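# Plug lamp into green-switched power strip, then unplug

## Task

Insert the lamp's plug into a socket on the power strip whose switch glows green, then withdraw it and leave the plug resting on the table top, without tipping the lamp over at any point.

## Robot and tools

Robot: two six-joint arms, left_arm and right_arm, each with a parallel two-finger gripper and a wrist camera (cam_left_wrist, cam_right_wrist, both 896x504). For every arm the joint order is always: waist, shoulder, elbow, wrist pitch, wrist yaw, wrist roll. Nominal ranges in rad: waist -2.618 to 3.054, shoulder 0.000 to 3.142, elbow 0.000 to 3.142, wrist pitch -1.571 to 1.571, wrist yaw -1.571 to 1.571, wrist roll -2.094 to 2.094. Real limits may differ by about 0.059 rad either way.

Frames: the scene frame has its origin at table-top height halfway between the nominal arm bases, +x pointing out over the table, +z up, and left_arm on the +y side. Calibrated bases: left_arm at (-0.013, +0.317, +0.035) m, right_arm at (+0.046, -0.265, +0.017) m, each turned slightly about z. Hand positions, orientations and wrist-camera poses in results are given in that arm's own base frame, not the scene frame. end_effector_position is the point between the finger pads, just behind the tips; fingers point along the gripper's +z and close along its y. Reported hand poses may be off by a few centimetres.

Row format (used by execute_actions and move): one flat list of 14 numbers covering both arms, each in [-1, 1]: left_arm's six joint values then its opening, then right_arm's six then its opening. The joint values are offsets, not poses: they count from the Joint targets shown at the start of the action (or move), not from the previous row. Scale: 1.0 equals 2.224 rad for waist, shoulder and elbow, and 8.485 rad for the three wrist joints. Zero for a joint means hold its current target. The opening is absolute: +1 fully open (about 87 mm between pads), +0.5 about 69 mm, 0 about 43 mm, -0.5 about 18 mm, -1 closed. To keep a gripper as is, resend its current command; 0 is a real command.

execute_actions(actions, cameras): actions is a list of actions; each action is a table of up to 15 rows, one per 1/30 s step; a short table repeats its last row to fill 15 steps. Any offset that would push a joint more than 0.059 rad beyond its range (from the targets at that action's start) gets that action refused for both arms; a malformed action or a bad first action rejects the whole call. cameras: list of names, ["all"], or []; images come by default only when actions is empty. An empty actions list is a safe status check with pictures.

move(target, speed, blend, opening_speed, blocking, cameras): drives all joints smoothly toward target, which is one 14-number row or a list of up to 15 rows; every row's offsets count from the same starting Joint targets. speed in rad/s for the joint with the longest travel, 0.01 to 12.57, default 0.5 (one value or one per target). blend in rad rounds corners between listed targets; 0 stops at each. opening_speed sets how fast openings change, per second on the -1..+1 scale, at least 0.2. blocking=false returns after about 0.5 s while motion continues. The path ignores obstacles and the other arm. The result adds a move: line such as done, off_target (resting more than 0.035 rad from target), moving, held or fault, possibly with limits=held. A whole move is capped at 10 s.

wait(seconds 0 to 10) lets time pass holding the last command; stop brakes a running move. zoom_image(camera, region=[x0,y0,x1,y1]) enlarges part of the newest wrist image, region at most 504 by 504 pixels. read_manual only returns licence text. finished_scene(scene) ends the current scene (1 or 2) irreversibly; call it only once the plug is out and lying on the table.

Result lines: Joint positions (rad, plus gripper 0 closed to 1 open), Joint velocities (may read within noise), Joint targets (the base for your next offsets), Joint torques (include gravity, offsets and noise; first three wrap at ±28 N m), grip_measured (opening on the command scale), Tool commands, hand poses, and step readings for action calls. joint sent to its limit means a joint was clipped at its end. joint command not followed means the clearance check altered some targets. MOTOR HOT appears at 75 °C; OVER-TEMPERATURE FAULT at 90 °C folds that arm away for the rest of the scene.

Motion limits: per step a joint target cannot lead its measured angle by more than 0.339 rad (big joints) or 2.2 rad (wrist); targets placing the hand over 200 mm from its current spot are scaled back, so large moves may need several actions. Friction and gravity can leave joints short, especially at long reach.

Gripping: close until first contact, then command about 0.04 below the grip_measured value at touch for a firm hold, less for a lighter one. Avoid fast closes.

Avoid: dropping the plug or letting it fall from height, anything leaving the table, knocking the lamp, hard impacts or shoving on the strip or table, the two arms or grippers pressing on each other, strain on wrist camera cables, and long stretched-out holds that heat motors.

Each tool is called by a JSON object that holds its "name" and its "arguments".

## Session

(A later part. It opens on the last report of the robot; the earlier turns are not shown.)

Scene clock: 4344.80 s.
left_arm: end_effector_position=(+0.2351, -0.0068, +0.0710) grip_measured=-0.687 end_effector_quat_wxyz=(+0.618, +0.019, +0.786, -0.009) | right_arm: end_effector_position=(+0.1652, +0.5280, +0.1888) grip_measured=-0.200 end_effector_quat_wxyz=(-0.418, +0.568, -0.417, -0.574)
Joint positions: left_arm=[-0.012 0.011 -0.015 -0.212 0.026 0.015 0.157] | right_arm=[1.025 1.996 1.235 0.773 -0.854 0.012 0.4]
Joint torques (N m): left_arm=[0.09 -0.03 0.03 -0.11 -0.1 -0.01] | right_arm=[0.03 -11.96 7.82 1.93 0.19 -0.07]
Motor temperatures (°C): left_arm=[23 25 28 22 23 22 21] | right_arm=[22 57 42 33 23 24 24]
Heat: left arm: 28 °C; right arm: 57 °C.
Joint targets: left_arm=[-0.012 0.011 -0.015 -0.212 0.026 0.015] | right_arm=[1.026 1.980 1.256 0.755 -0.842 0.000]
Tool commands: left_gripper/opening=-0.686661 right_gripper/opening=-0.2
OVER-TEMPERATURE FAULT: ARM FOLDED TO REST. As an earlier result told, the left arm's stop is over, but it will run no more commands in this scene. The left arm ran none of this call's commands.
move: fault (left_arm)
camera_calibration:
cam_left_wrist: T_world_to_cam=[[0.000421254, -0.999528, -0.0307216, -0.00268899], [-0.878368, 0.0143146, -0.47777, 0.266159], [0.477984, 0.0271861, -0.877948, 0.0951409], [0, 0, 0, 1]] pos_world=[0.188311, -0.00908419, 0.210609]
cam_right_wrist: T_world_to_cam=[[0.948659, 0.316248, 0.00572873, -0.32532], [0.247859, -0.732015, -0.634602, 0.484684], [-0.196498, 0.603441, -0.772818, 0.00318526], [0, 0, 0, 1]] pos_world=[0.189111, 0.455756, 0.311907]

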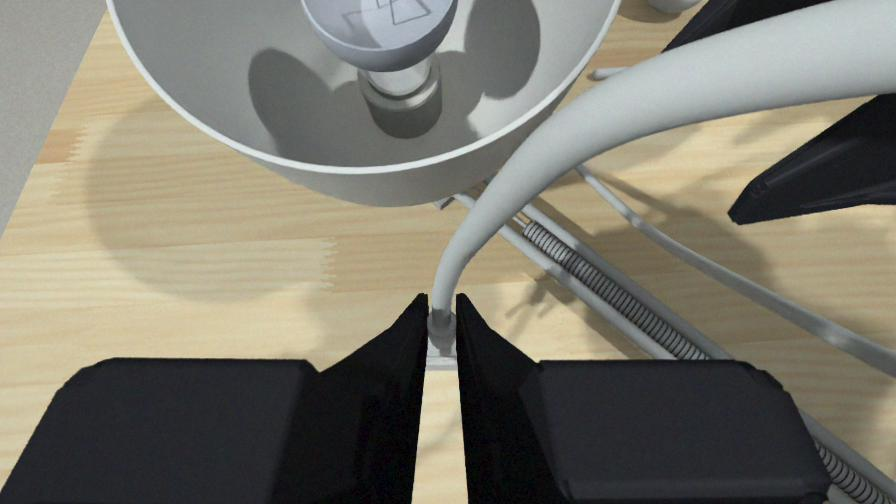

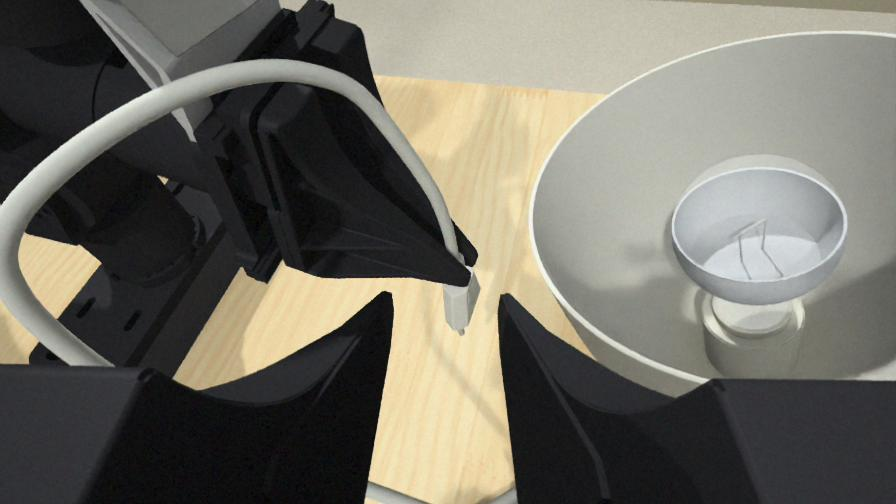

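{"name": "move", "arguments": {"target": [0,0,0,0,0,0,-0.687,0.0400,0.0301,0.0549,-0.0107,0.0103,0,-0.6], "speed": 0.2, "cameras": ["all"]}}

Scene clock: 4543.13 s.
left_arm: end_effector_position=(+0.2351, -0.0068, +0.0710) grip_measured=-0.687 end_effector_quat_wxyz=(+0.618, +0.019, +0.786, -0.009) | right_arm: end_effector_position=(+0.1413, +0.5607, +0.2006) grip_measured=-0.600 end_effector_quat_wxyz=(-0.414, +0.568, -0.421, -0.573)
Joint positions: left_arm=[-0.012 0.011 -0.015 -0.212 0.026 0.015 0.157] | right_arm=[1.111 2.031 1.349 0.682 -0.768 0.012 0.2]
Joint torques (N m): left_arm=[0.2 -0.01 0.02 -0.1 -0.06 -0.02] | right_arm=[0.39 -9.44 8.76 1.98 0.2 -0.06]
Motor temperatures (°C): left_arm=[23 23 27 22 23 22 21] | right_arm=[22 62 41 34 23 24 24]
Heat: left arm: 27 °C; right arm: 62 °C.
Joint targets: left_arm=[-0.012 0.011 -0.015 -0.212 0.026 0.015] | right_arm=[1.115 2.047 1.379 0.664 -0.754 0.001]
Tool commands: left_gripper/opening=-0.686661 right_gripper/opening=-0.6
OVER-TEMPERATURE FAULT: ARM FOLDED TO REST. As an earlier result told, the left arm's stop is over, but it will run no more commands in this scene. The left arm ran none of this call's commands.
move: fault (left_arm)
camera_calibration:
cam_left_wrist: T_world_to_cam=[[0.000421254, -0.999528, -0.0307216, -0.00268899], [-0.878368, 0.0143146, -0.47777, 0.266159], [0.477984, 0.0271861, -0.877948, 0.0951409], [0, 0, 0, 1]] pos_world=[0.188311, -0.00908419, 0.210609]
cam_right_wrist: T_world_to_cam=[[0.948791, 0.315893, -0.00268065, -0.311123], [0.243956, -0.738066, -0.629082, 0.524957], [-0.200701, 0.596213, -0.777334, -0.00656488], [0, 0, 0, 1]] pos_world=[0.165806, 0.489649, 0.324304]

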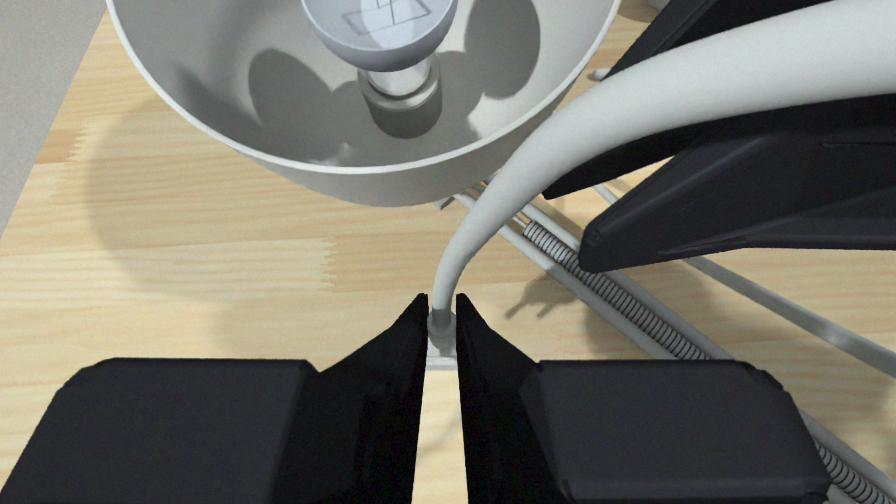

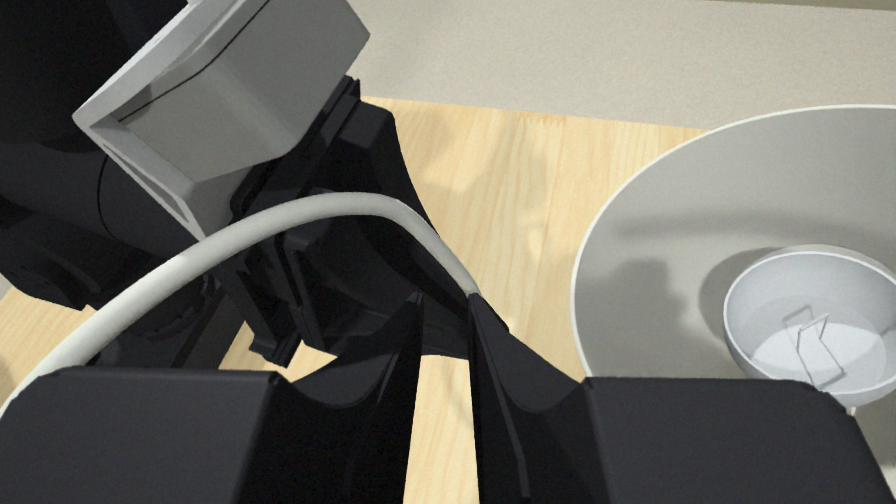

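{"name": "zoom_image", "arguments": {"camera": "cam_right_wrist", "region": [340, 170, 560, 370]}}

{"name": "zoom_image", "arguments": {"camera": "cam_left_wrist", "region": [390, 130, 690, 390]}}

Scaled by 2.291.

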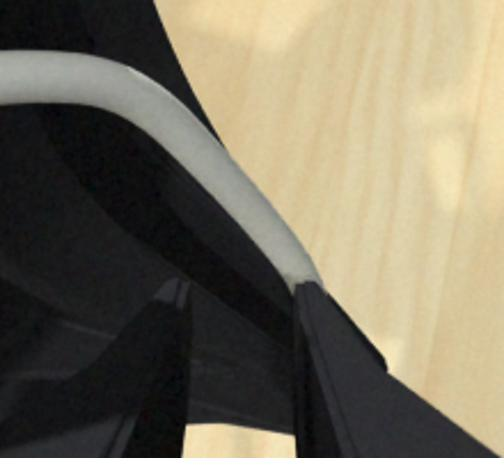

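Scaled by 1.680.

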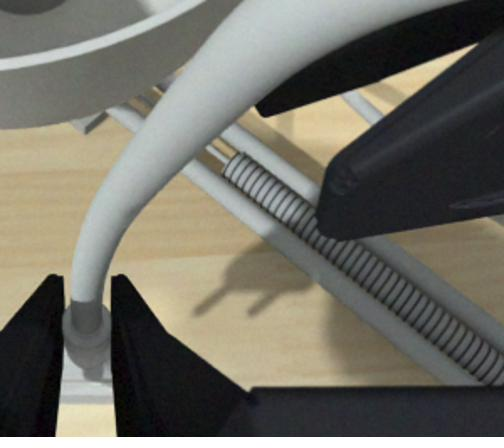

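{"name": "move", "arguments": {"target": [0,0,0,0,0,0,-0.687,0.0102,0.0234,0.0360,-0.0033,0.0024,0,-0.6], "speed": 0.1, "cameras": ["all"]}}

Scene clock: 4591.53 s.
left_arm: end_effector_position=(+0.2351, -0.0068, +0.0710) grip_measured=-0.687 end_effector_quat_wxyz=(+0.618, +0.019, +0.786, -0.009) | right_arm: end_effector_position=(+0.1397, +0.5782, +0.2019) grip_measured=-0.600 end_effector_quat_wxyz=(-0.415, +0.568, -0.420, -0.573)
Joint positions: left_arm=[-0.012 0.011 -0.015 -0.212 0.026 0.015 0.157] | right_arm=[1.131 2.081 1.43 0.654 -0.748 0.012 0.2]
Joint torques (N m): left_arm=[-0.08 -0.09 0.34 -0.12 -0.09 0.03] | right_arm=[0.61 -9.72 8.76 2.01 0.19 -0.05]
Motor temperatures (°C): left_arm=[23 23 27 22 23 22 21] | right_arm=[22 59 45 34 23 24 24]
Heat: left arm: 27 °C; right arm: 59 °C.
Joint targets: left_arm=[-0.012 0.011 -0.015 -0.212 0.026 0.015] | right_arm=[1.138 2.099 1.459 0.636 -0.734 0.001]
Tool commands: left_gripper/opening=-0.686655 right_gripper/opening=-0.6
OVER-TEMPERATURE FAULT: ARM FOLDED TO REST. As an earlier result told, the left arm's stop is over, but it will run no more commands in this scene. The left arm ran none of this call's commands.
move: fault (left_arm)
camera_calibration:
cam_left_wrist: T_world_to_cam=[[0.000421254, -0.999528, -0.0307216, -0.00268899], [-0.878368, 0.0143146, -0.47777, 0.266159], [0.477984, 0.0271861, -0.877948, 0.0951409], [0, 0, 0, 1]] pos_world=[0.188311, -0.00908419, 0.210609]
cam_right_wrist: T_world_to_cam=[[0.948919, 0.315519, -0.00108988, -0.315386], [0.244274, -0.736828, -0.630409, 0.538489], [-0.199709, 0.59794, -0.776263, -0.017673], [0, 0, 0, 1]] pos_world=[0.164208, 0.506851, 0.325405]

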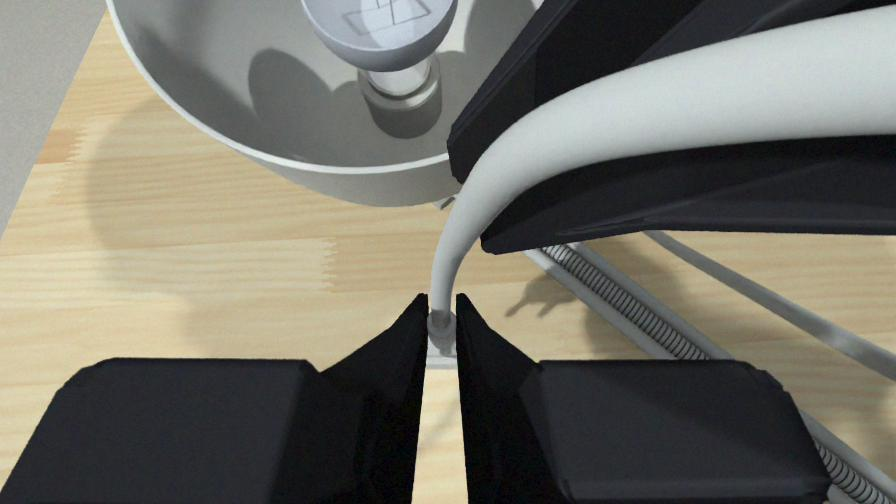

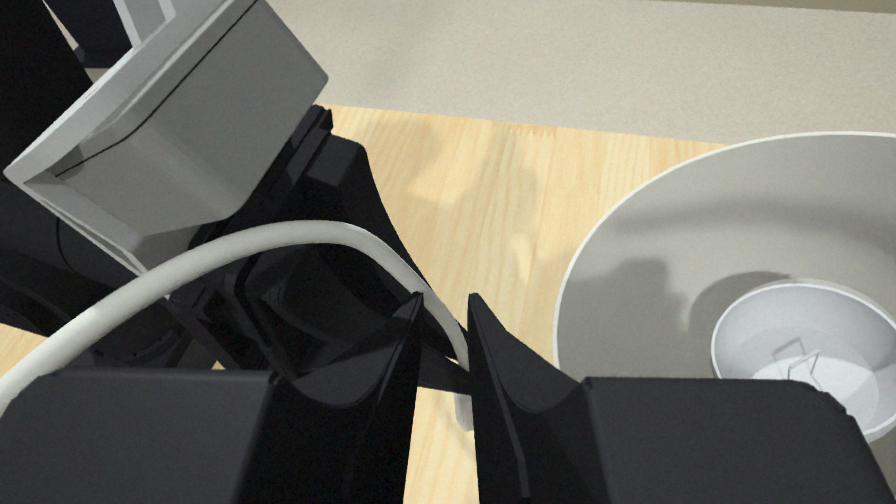

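{"name": "move", "arguments": {"target": [0,0,0,0,0,0,-0.687,0,-0.004,0,0,0,0,-0.95], "speed": 0.1, "opening_speed": 0.25, "cameras": ["all"]}}

Scene clock: 4605.40 s.
left_arm: end_effector_position=(+0.2351, -0.0068, +0.0710) grip_measured=-0.687 end_effector_quat_wxyz=(+0.618, +0.019, +0.786, -0.009) | right_arm: end_effector_position=(+0.1398, +0.5782, +0.2017) grip_measured=-0.949 end_effector_quat_wxyz=(-0.415, +0.568, -0.421, -0.573)
Joint positions: left_arm=[-0.012 0.011 -0.015 -0.212 0.026 0.015 0.157] | right_arm=[1.131 2.081 1.43 0.653 -0.747 0.012 0.025]
Joint torques (N m): left_arm=[0.24 -0.01 0.28 -0.09 -0.11 0.01] | right_arm=[0.58 -10.59 8.77 2.01 0.17 -0.06]
Motor temperatures (°C): left_arm=[23 23 27 22 23 22 21] | right_arm=[22 58 45 33 23 24 24]
Heat: left arm: 27 °C; right arm: 58 °C.
Joint targets: left_arm=[-0.012 0.011 -0.015 -0.212 0.026 0.015] | right_arm=[1.138 2.090 1.459 0.636 -0.734 0.001]
Tool commands: left_gripper/opening=-0.686651 right_gripper/opening=-0.95
OVER-TEMPERATURE FAULT: ARM FOLDED TO REST. As an earlier result told, the left arm's stop is over, but it will run no more commands in this scene. The left arm ran none of this call's commands.
move: fault (left_arm)
camera_calibration:
cam_left_wrist: T_world_to_cam=[[0.000421254, -0.999528, -0.0307216, -0.00268899], [-0.878368, 0.0143146, -0.47777, 0.266159], [0.477984, 0.0271861, -0.877948, 0.0951409], [0, 0, 0, 1]] pos_world=[0.188311, -0.00908419, 0.210609]
cam_right_wrist: T_world_to_cam=[[0.949147, 0.314829, -0.00159946, -0.315035], [0.243553, -0.737466, -0.629941, 0.538764], [-0.199503, 0.597517, -0.776641, -0.0174871], [0, 0, 0, 1]] pos_world=[0.164308, 0.506951, 0.325305]

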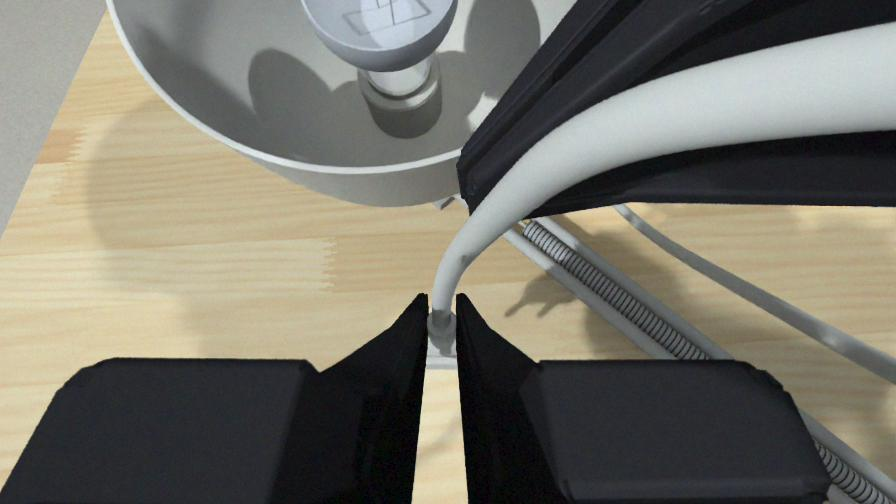

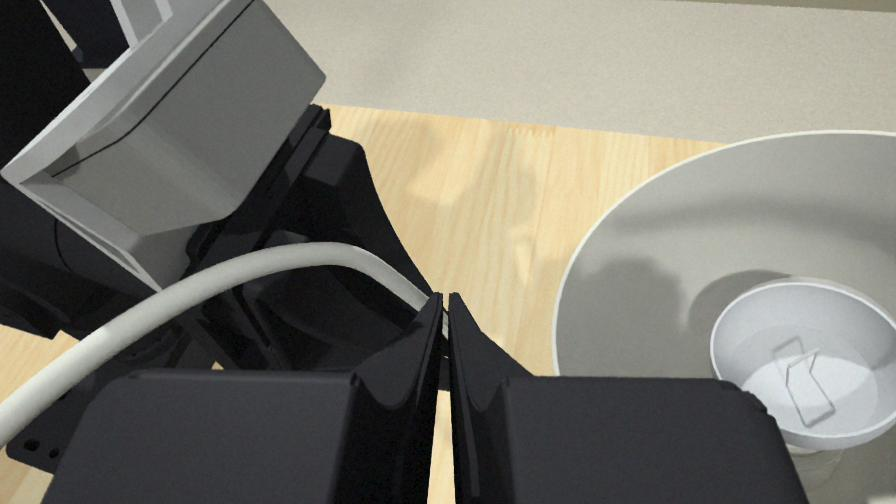

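{"name": "zoom_image", "arguments": {"camera": "cam_right_wrist", "region": [360, 230, 540, 400]}}

{"name": "zoom_image", "arguments": {"camera": "cam_left_wrist", "region": [390, 130, 640, 360]}}

Scaled by 2.800.

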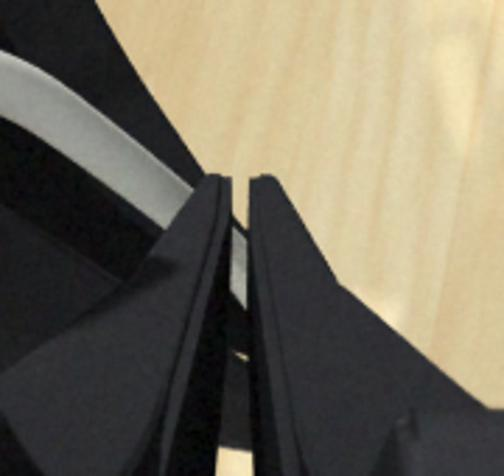

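Scaled by 2.016.

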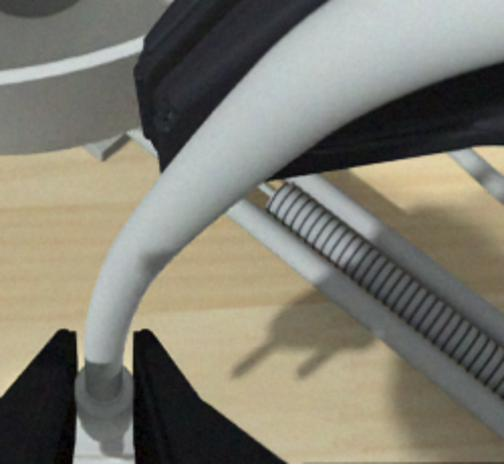

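{"name": "move", "arguments": {"target": [0,0,0,0,0,0,-0.687,0,0,0,0,0,0,-0.55], "speed": 0.1, "opening_speed": 0.5, "cameras": ["all"]}}

{"name": "zoom_image", "arguments": {"camera": "cam_right_wrist", "region": [360, 230, 540, 450]}}

{"name": "zoom_image", "arguments": {"camera": "cam_left_wrist", "region": [390, 100, 640, 350]}}

Scene clock: 4685.87 s.
left_arm: end_effector_position=(+0.2351, -0.0068, +0.0710) grip_measured=-0.686 end_effector_quat_wxyz=(+0.618, +0.019, +0.786, -0.009) | right_arm: end_effector_position=(+0.1399, +0.5782, +0.2017) grip_measured=-0.550 end_effector_quat_wxyz=(-0.415, +0.568, -0.421, -0.573)
Joint positions: left_arm=[-0.012 0.011 -0.015 -0.212 0.026 0.015 0.157] | right_arm=[1.131 2.081 1.43 0.653 -0.746 0.012 0.225]
Joint torques (N m): left_arm=[0.03 -0.13 0.21 -0.12 -0.14 0.01] | right_arm=[0.65 -10.62 8.8 2.01 0.18 -0.06]
Motor temperatures (°C): left_arm=[23 22 26 22 23 22 21] | right_arm=[22 59 45 32 23 24 24]
Heat: left arm: 26 °C; right arm: 59 °C.
Joint targets: left_arm=[-0.012 0.011 -0.015 -0.212 0.026 0.015] | right_arm=[1.138 2.090 1.459 0.636 -0.734 0.000]
Tool commands: left_gripper/opening=-0.686452 right_gripper/opening=-0.55
OVER-TEMPERATURE FAULT: ARM FOLDED TO REST. As an earlier result told, the left arm's stop is over, but it will run no more commands in this scene. The left arm ran none of this call's commands.
move: fault (left_arm)
camera_calibration:
cam_left_wrist: T_world_to_cam=[[0.000421254, -0.999528, -0.0307216, -0.00268899], [-0.878368, 0.0143146, -0.47777, 0.266159], [0.477984, 0.0271861, -0.877948, 0.0951409], [0, 0, 0, 1]] pos_world=[0.188311, -0.00908419, 0.210609]
cam_right_wrist: T_world_to_cam=[[0.949271, 0.314456, -0.00126698, -0.314976], [0.243472, -0.737525, -0.629903, 0.538795], [-0.199011, 0.597641, -0.776672, -0.0176208], [0, 0, 0, 1]] pos_world=[0.164309, 0.506952, 0.325304]

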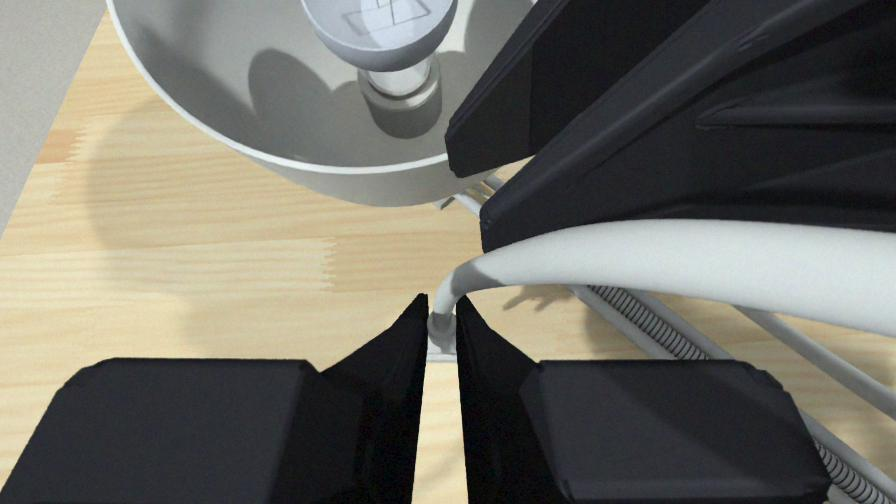

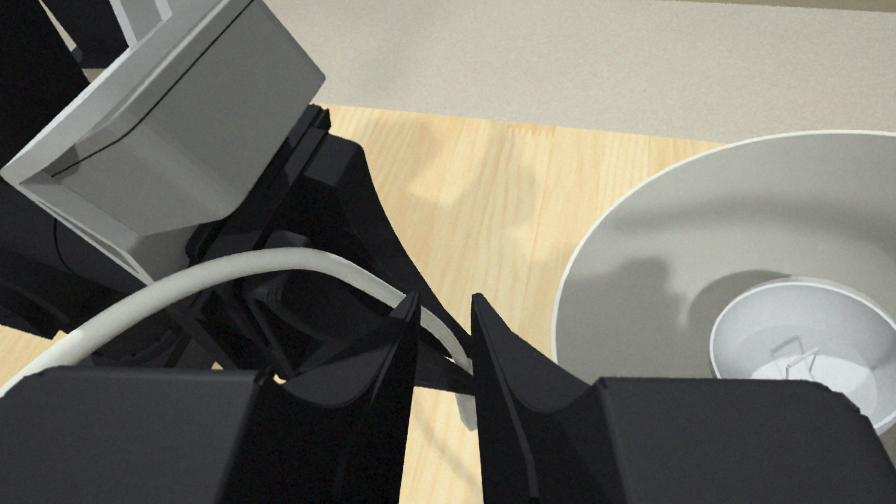

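Scaled by 2.291.

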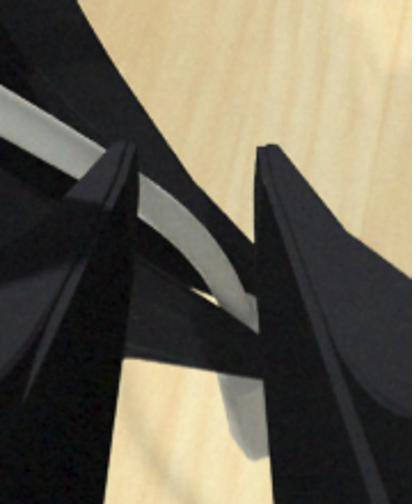

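Scaled by 2.016.

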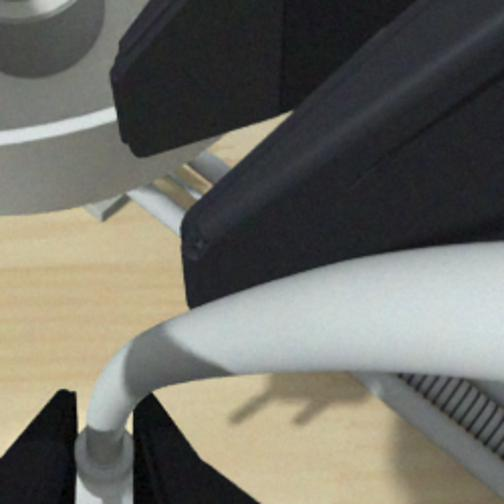

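{"name": "move", "arguments": {"target": [0,0,0,0,0,0,-0.687,-0.0102,-0.0230,-0.0500,0.0033,-0.0024,0,-0.55], "speed": 0.1, "cameras": ["all"]}}

Scene clock: 4754.57 s.
left_arm: end_effector_position=(+0.2351, -0.0068, +0.0710) grip_measured=-0.686 end_effector_quat_wxyz=(+0.618, +0.019, +0.786, -0.009) | right_arm: end_effector_position=(+0.1403, +0.5673, +0.1829) grip_measured=-0.550 end_effector_quat_wxyz=(-0.401, +0.569, -0.440, -0.568)
Joint positions: left_arm=[-0.012 0.011 -0.015 -0.212 0.026 0.015 0.157] | right_arm=[1.122 2.067 1.367 0.653 -0.746 0.012 0.225]
Joint torques (N m): left_arm=[0.14 -0.13 0.14 -0.13 -0.09 0.03] | right_arm=[-0.76 -13.94 4.29 2.36 -0.06 -0.06]
Motor temperatures (°C): left_arm=[23 22 26 22 23 22 21] | right_arm=[22 61 45 32 23 24 24]
Heat: left arm: 26 °C; right arm: 61 °C.
Joint targets: left_arm=[-0.012 0.011 -0.015 -0.212 0.026 0.015] | right_arm=[1.115 2.039 1.348 0.664 -0.754 0.000]
Tool commands: left_gripper/opening=-0.686321 right_gripper/opening=-0.55
OVER-TEMPERATURE FAULT: ARM FOLDED TO REST. As an earlier result told, the left arm's stop is over, but it will run no more commands in this scene. The left arm ran none of this call's commands.
move: fault (left_arm)
camera_calibration:
cam_left_wrist: T_world_to_cam=[[0.000421254, -0.999528, -0.0307216, -0.00268899], [-0.878368, 0.0143146, -0.47777, 0.266159], [0.477984, 0.0271861, -0.877948, 0.0951409], [0, 0, 0, 1]] pos_world=[0.188311, -0.00908419, 0.210609]
cam_right_wrist: T_world_to_cam=[[0.951625, 0.305342, -0.0342938, -0.301088], [0.224174, -0.766285, -0.602125, 0.532761], [-0.210133, 0.565309, -0.797665, -0.00185428], [0, 0, 0, 1]] pos_world=[0.166702, 0.501229, 0.308984]

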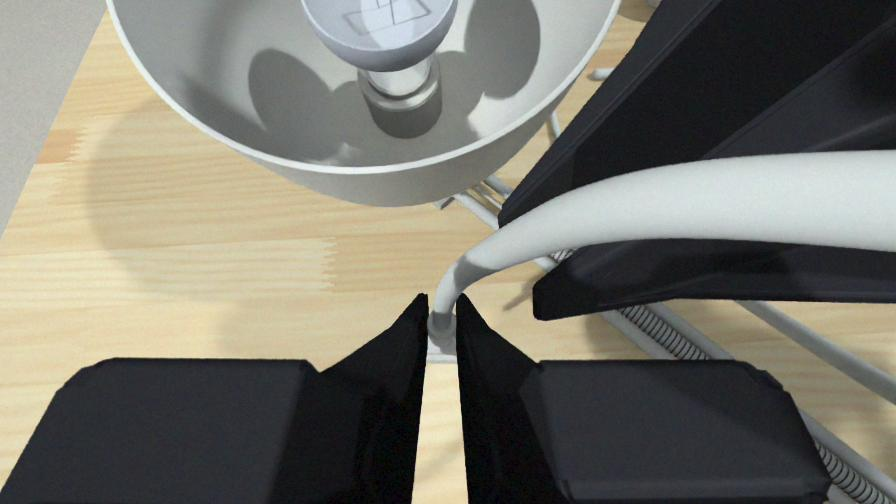

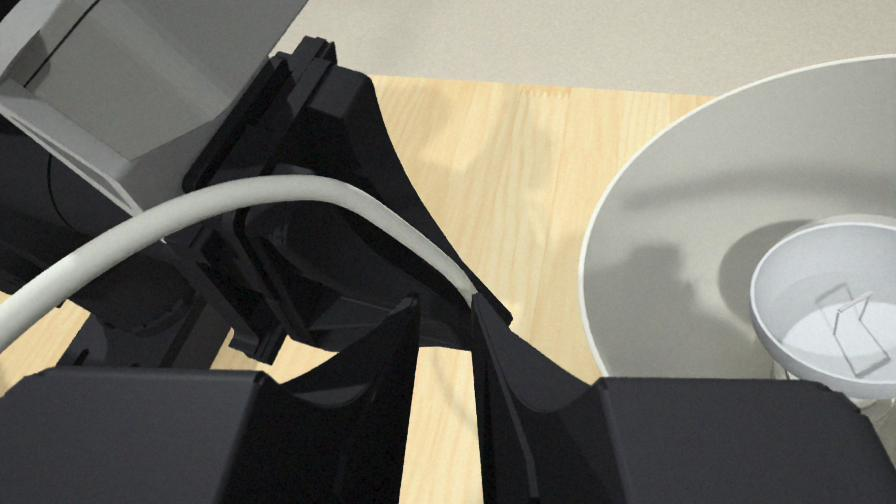

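{"name": "move", "arguments": {"target": [0,0,0,0,0,0,-0.687,0,-0.0170,-0.0060,0.0010,0,0,-0.45], "speed": 0.15, "cameras": ["all"]}}

Scene clock: 4782.00 s.
left_arm: end_effector_position=(+0.2351, -0.0068, +0.0710) grip_measured=-0.686 end_effector_quat_wxyz=(+0.618, +0.019, +0.786, -0.009) | right_arm: end_effector_position=(+0.1383, +0.5630, +0.2014) grip_measured=-0.450 end_effector_quat_wxyz=(-0.413, +0.567, -0.427, -0.570)
Joint positions: left_arm=[-0.012 0.011 -0.015 -0.212 0.026 0.015 0.157] | right_arm=[1.122 2.026 1.355 0.661 -0.746 0.012 0.275]
Joint torques (N m): left_arm=[0.01 -0.18 0.27 -0.07 -0.11 -0.01] | right_arm=[-0.73 -13.44 4.25 2.34 -0.05 -0.05]
Motor temperatures (°C): left_arm=[23 22 26 22 23 22 21] | right_arm=[22 77 43 33 23 24 24]
Heat: left arm: 26 °C; right arm: 77 °C. Fold the right arm in close to its base, or ease its load, before you think long.
Joint targets: left_arm=[-0.012 0.011 -0.015 -0.212 0.026 0.015] | right_arm=[1.115 2.001 1.334 0.673 -0.754 0.000]
Tool commands: left_gripper/opening=-0.686317 right_gripper/opening=-0.45
OVER-TEMPERATURE FAULT: ARM FOLDED TO REST. As an earlier result told, the left arm's stop is over, but it will run no more commands in this scene. The left arm ran none of this call's commands.
MOTOR HOT: the shoulder of the right arm reports 77 °C; the controller's stop level is 90 °C. To cool a motor, set the load down, stop pushing, or move to a pose that needs little force.
move: fault (left_arm)
camera_calibration:
cam_left_wrist: T_world_to_cam=[[0.000421254, -0.999528, -0.0307216, -0.00268899], [-0.878368, 0.0143146, -0.47777, 0.266159], [0.477984, 0.0271861, -0.877948, 0.0951409], [0, 0, 0, 1]] pos_world=[0.188311, -0.00908419, 0.210609]
cam_right_wrist: T_world_to_cam=[[0.951977, 0.306026, -0.0093834, -0.302672], [0.233768, -0.746307, -0.6232, 0.532698], [-0.197718, 0.591079, -0.782006, -0.00452422], [0, 0, 0, 1]] pos_world=[0.162715, 0.492856, 0.325599]

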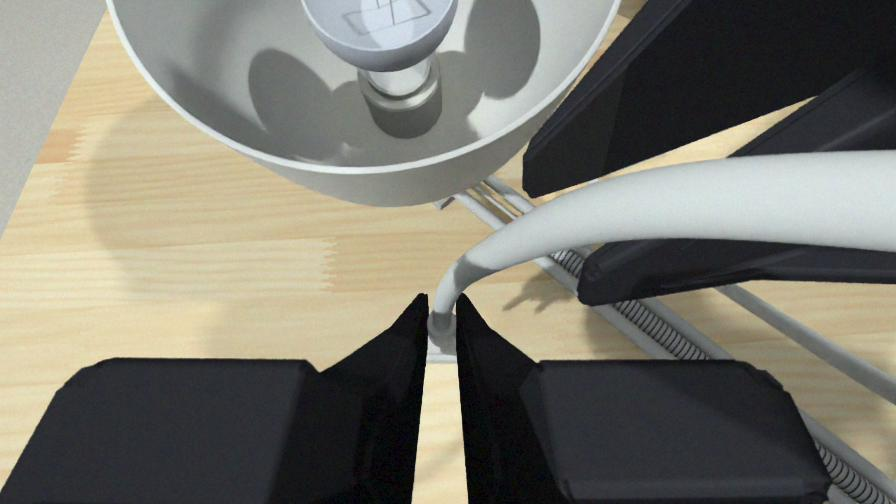

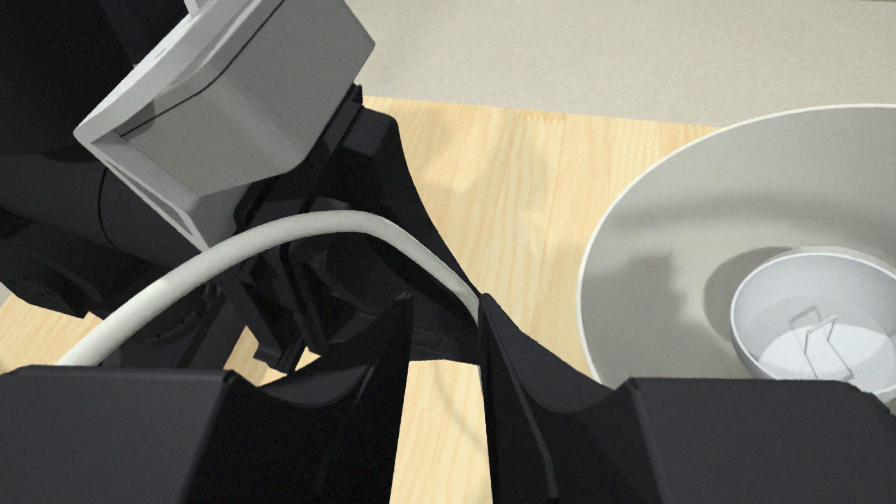

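{"name": "move", "arguments": {"target": [0,0,0,0,0,0,-0.687,-0.04,-0.09,0.02,0.012,0,0,-0.45], "speed": 0.5}}

{"name": "move", "arguments": {"target": [0,0,0,0,0,0,-0.687,0,0.018,0.0,0,0,0,-0.45], "speed": 0.5}}

Scene clock: 4788.20 s.
left_arm: end_effector_position=(+0.2351, -0.0068, +0.0710) grip_measured=-0.686 end_effector_quat_wxyz=(+0.618, +0.019, +0.786, -0.009) | right_arm: end_effector_position=(+0.1739, +0.5186, +0.3430) grip_measured=-0.450 end_effector_quat_wxyz=(+0.550, -0.523, +0.333, +0.560)
Joint positions: left_arm=[-0.012 0.011 -0.015 -0.212 0.026 0.015 0.157] | right_arm=[1.027 1.806 1.36 0.766 -0.746 0.012 0.275]
Joint torques (N m): left_arm=[0.18 -0.23 0.08 -0.12 -0.09 0.07] | right_arm=[-0.1 -9.68 8.02 2.07 0.08 -0.04]
Motor temperatures (°C): left_arm=[23 22 26 22 23 22 21] | right_arm=[22 76 42 34 23 24 24]
Heat: left arm: 26 °C; right arm: 76 °C. Fold the right arm in close to its base, or ease its load, before you think long.
Joint targets: left_arm=[-0.012 0.011 -0.015 -0.212 0.026 0.015] | right_arm=[1.026 1.801 1.379 0.774 -0.754 0.001]
Tool commands: left_gripper/opening=-0.686317 right_gripper/opening=-0.45
OVER-TEMPERATURE FAULT: ARM FOLDED TO REST. As an earlier result told, the left arm's stop is over, but it will run no more commands in this scene. The left arm ran none of this call's commands.
MOTOR HOT: still on. The shoulder of the right arm reports 76 °C.
move: fault (left_arm)

Scene clock: 4788.97 s.
left_arm: end_effector_position=(+0.2351, -0.0068, +0.0710) grip_measured=-0.686 end_effector_quat_wxyz=(+0.618, +0.019, +0.786, -0.009) | right_arm: end_effector_position=(+0.1766, +0.5231, +0.3310) grip_measured=-0.450 end_effector_quat_wxyz=(+0.542, -0.525, +0.341, +0.560)
Joint positions: left_arm=[-0.012 0.011 -0.015 -0.212 0.026 0.015 0.157] | right_arm=[1.027 1.829 1.36 0.766 -0.746 0.012 0.275]
Joint torques (N m): left_arm=[-0.01 -0.14 0.2 -0.13 -0.05 0.01] | right_arm=[-0.17 -8.35 8.06 2.08 0.08 -0.05]
Motor temperatures (°C): left_arm=[23 22 26 22 23 22 21] | right_arm=[22 76 42 34 23 24 24]
Heat: left arm: 26 °C; right arm: 76 °C. Fold the right arm in close to its base, or ease its load, before you think long.
Joint targets: left_arm=[-0.012 0.011 -0.015 -0.212 0.026 0.015] | right_arm=[1.026 1.841 1.379 0.774 -0.754 0.001]
Tool commands: left_gripper/opening=-0.686317 right_gripper/opening=-0.45
OVER-TEMPERATURE FAULT: ARM FOLDED TO REST. As an earlier result told, the left arm's stop is over, but it will run no more commands in this scene. The left arm ran none of this call's commands.
MOTOR HOT: still on. The shoulder of the right arm reports 76 °C.
move: fault (left_arm)

{"name": "move", "arguments": {"target": [0,0,0,0,0,0,-0.687,-0.05,-0.24,-0.08,-0.05,0,0,-0.45], "speed": 0.6}}

{"name": "move", "arguments": {"target": [0,0,0,0,0,0,-0.687,0,0.015,0.01,0,0,0,-0.45], "speed": 0.5, "cameras": ["all"]}}

Scene clock: 4799.53 s.
left_arm: end_effector_position=(+0.2351, -0.0068, +0.0710) grip_measured=-0.686 end_effector_quat_wxyz=(+0.618, +0.019, +0.786, -0.009) | right_arm: end_effector_position=(+0.1509, +0.3966, +0.4212) grip_measured=-0.450 end_effector_quat_wxyz=(+0.564, -0.508, +0.378, +0.531)
Joint positions: left_arm=[-0.012 0.011 -0.015 -0.212 0.026 0.015 0.157] | right_arm=[0.922 1.309 1.22 0.362 -0.746 0.012 0.275]
Joint torques (N m): left_arm=[0.03 0.08 0.21 -0.09 -0.11 0.03] | right_arm=[-0.68 -4.77 4.66 1.92 0.05 -0.03]
Motor temperatures (°C): left_arm=[23 22 26 22 23 22 21] | right_arm=[22 71 43 33 23 24 24]
Heat: left arm: 26 °C; right arm: 71 °C.
Joint targets: left_arm=[-0.012 0.011 -0.015 -0.212 0.026 0.015] | right_arm=[0.915 1.307 1.201 0.350 -0.754 0.001]
Tool commands: left_gripper/opening=-0.686317 right_gripper/opening=-0.45
OVER-TEMPERATURE FAULT: ARM FOLDED TO REST. As an earlier result told, the left arm's stop is over, but it will run no more commands in this scene. The left arm ran none of this call's commands.
MOTOR HOT: cleared for the motors of the right arm.
move: fault (left_arm)

Scene clock: 4800.27 s.
left_arm: end_effector_position=(+0.2351, -0.0068, +0.0710) grip_measured=-0.686 end_effector_quat_wxyz=(+0.618, +0.019, +0.786, -0.009) | right_arm: end_effector_position=(+0.1553, +0.4024, +0.4111) grip_measured=-0.450 end_effector_quat_wxyz=(+0.555, -0.510, +0.388, +0.531)
Joint positions: left_arm=[-0.012 0.011 -0.015 -0.212 0.026 0.015 0.157] | right_arm=[0.922 1.333 1.22 0.359 -0.746 0.012 0.275]
Joint torques (N m): left_arm=[0.1 -0.27 0.38 -0.13 -0.08 0.03] | right_arm=[-0.73 -4.11 6.64 1.96 0.06 -0.05]
Motor temperatures (°C): left_arm=[23 22 26 22 23 22 21] | right_arm=[22 70 43 33 23 24 24]
Heat: left arm: 26 °C; right arm: 70 °C.
Joint targets: left_arm=[-0.012 0.011 -0.015 -0.212 0.026 0.015] | right_arm=[0.915 1.340 1.223 0.350 -0.754 0.001]
Tool commands: left_gripper/opening=-0.686317 right_gripper/opening=-0.45
OVER-TEMPERATURE FAULT: ARM FOLDED TO REST. As an earlier result told, the left arm's stop is over, but it will run no more commands in this scene. The left arm ran none of this call's commands.
move: fault (left_arm)
camera_calibration:
cam_left_wrist: T_world_to_cam=[[0.000421254, -0.999528, -0.0307216, -0.00268899], [-0.878368, 0.0143146, -0.47777, 0.266159], [0.477984, 0.0271861, -0.877948, 0.0951409], [0, 0, 0, 1]] pos_world=[0.188311, -0.00908419, 0.210609]
cam_right_wrist: T_world_to_cam=[[0.981711, 0.0941371, 0.165474, -0.259016], [0.187123, -0.637156, -0.747674, 0.554058], [0.0350489, 0.764964, -0.643119, 0.0945738], [0, 0, 0, 1]] pos_world=[0.147287, 0.305059, 0.517937]

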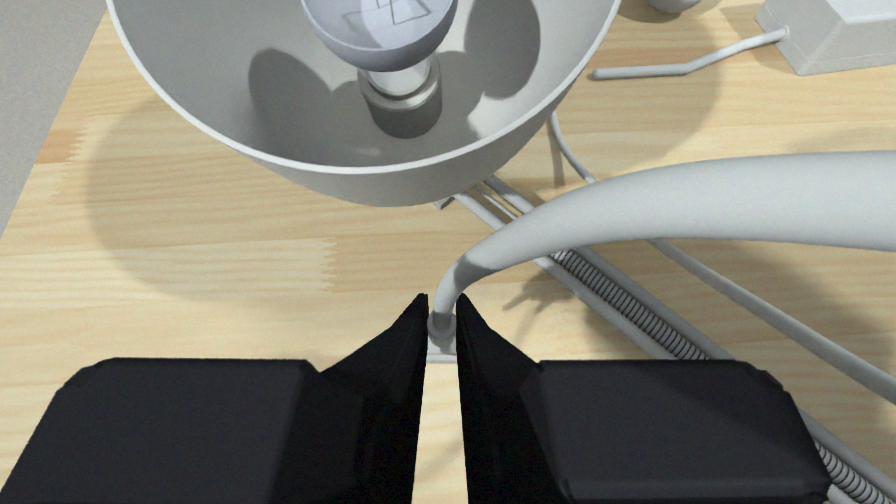

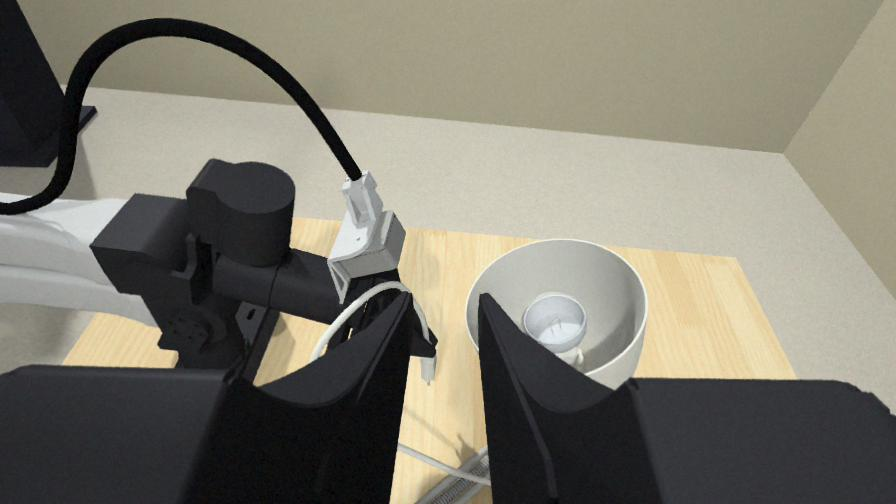

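{"name": "zoom_image", "arguments": {"camera": "cam_right_wrist", "region": [270, 220, 530, 504]}}

{"name": "zoom_image", "arguments": {"camera": "cam_left_wrist", "region": [400, 130, 650, 390]}}

Scaled by 1.775.

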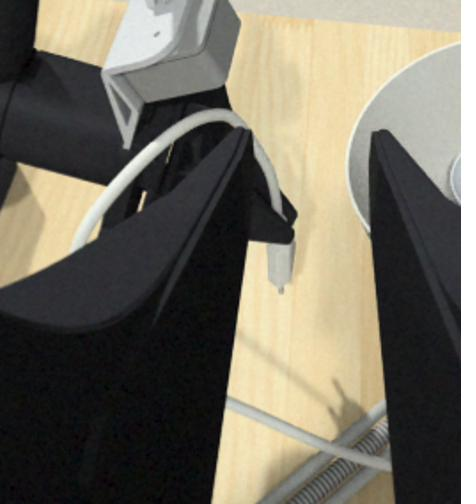

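Scaled by 1.938.

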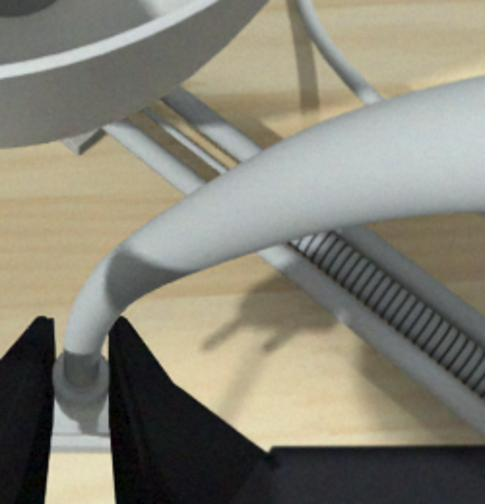

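{"name": "move", "arguments": {"target": [0,0,0,0,0,0,-0.687,0.1019,0.2817,-0.0036,0.0478,0.0199,-0.0014,-0.45], "speed": 0.5, "cameras": ["all"]}}

{"name": "zoom_image", "arguments": {"camera": "cam_right_wrist", "region": [260, 130, 560, 400]}}

{"name": "zoom_image", "arguments": {"camera": "cam_left_wrist", "region": [400, 100, 700, 370]}}

Scene clock: 4950.13 s.
left_arm: end_effector_position=(+0.2351, -0.0068, +0.0710) grip_measured=-0.686 end_effector_quat_wxyz=(+0.618, +0.019, +0.786, -0.009) | right_arm: end_effector_position=(+0.1459, +0.5507, +0.1947) grip_measured=-0.450 end_effector_quat_wxyz=(-0.458, +0.539, -0.458, -0.539)
Joint positions: left_arm=[-0.012 0.011 -0.015 -0.212 0.026 0.015 0.157] | right_arm=[1.138 1.962 1.22 0.742 -0.595 0 0.275]
Joint torques (N m): left_arm=[0.09 -0.32 0.08 -0.12 -0.08 0.06] | right_arm=[0.2 -9.8 5.55 2.45 0.13 -0.06]
Motor temperatures (°C): left_arm=[23 21 26 22 23 22 21] | right_arm=[22 46 43 32 23 24 24]
Heat: left arm: 26 °C; right arm: 46 °C.
Joint targets: left_arm=[-0.012 0.011 -0.015 -0.212 0.026 0.015] | right_arm=[1.141 1.967 1.215 0.756 -0.585 -0.011]
Tool commands: left_gripper/opening=-0.686317 right_gripper/opening=-0.45
OVER-TEMPERATURE FAULT: ARM FOLDED TO REST. As an earlier result told, the left arm's stop is over, but it will run no more commands in this scene. The left arm ran none of this call's commands.
move: fault (left_arm)
camera_calibration:
cam_left_wrist: T_world_to_cam=[[0.000421254, -0.999528, -0.0307216, -0.00268899], [-0.878368, 0.0143146, -0.47777, 0.266159], [0.477984, 0.0271861, -0.877948, 0.0951409], [0, 0, 0, 1]] pos_world=[0.188311, -0.00908419, 0.210609]
cam_right_wrist: T_world_to_cam=[[0.984633, 0.174373, 0.00959164, -0.242132], [0.141512, -0.764479, -0.628925, 0.542211], [-0.102335, 0.620617, -0.777407, -0.0320815], [0, 0, 0, 1]] pos_world=[0.158398, 0.476641, 0.318392]

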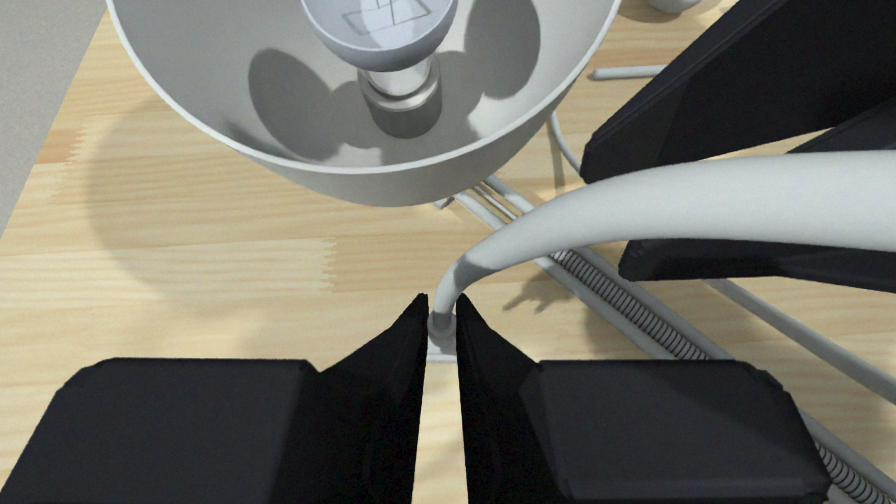

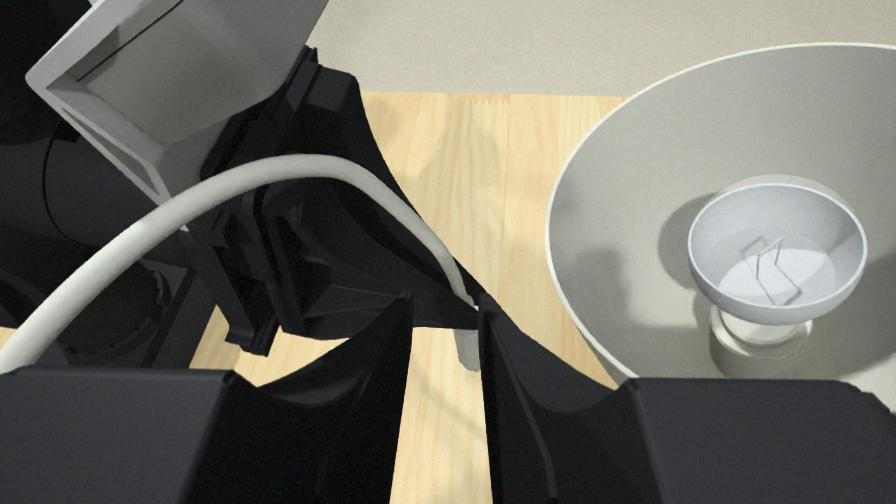

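Scaled by 1.680.

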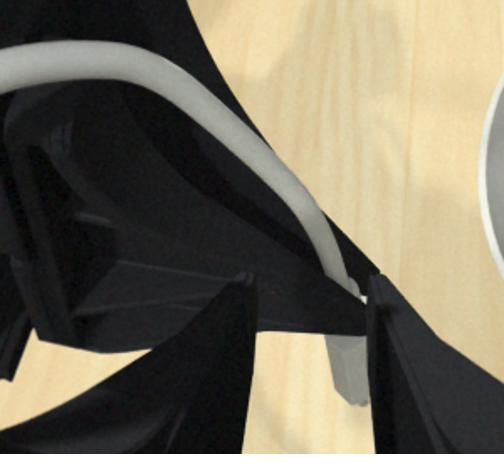

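Scaled by 1.680.

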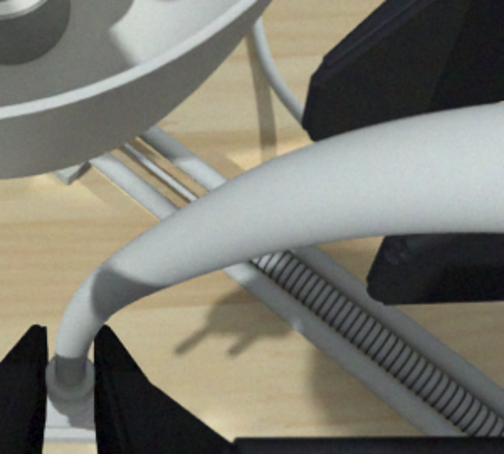

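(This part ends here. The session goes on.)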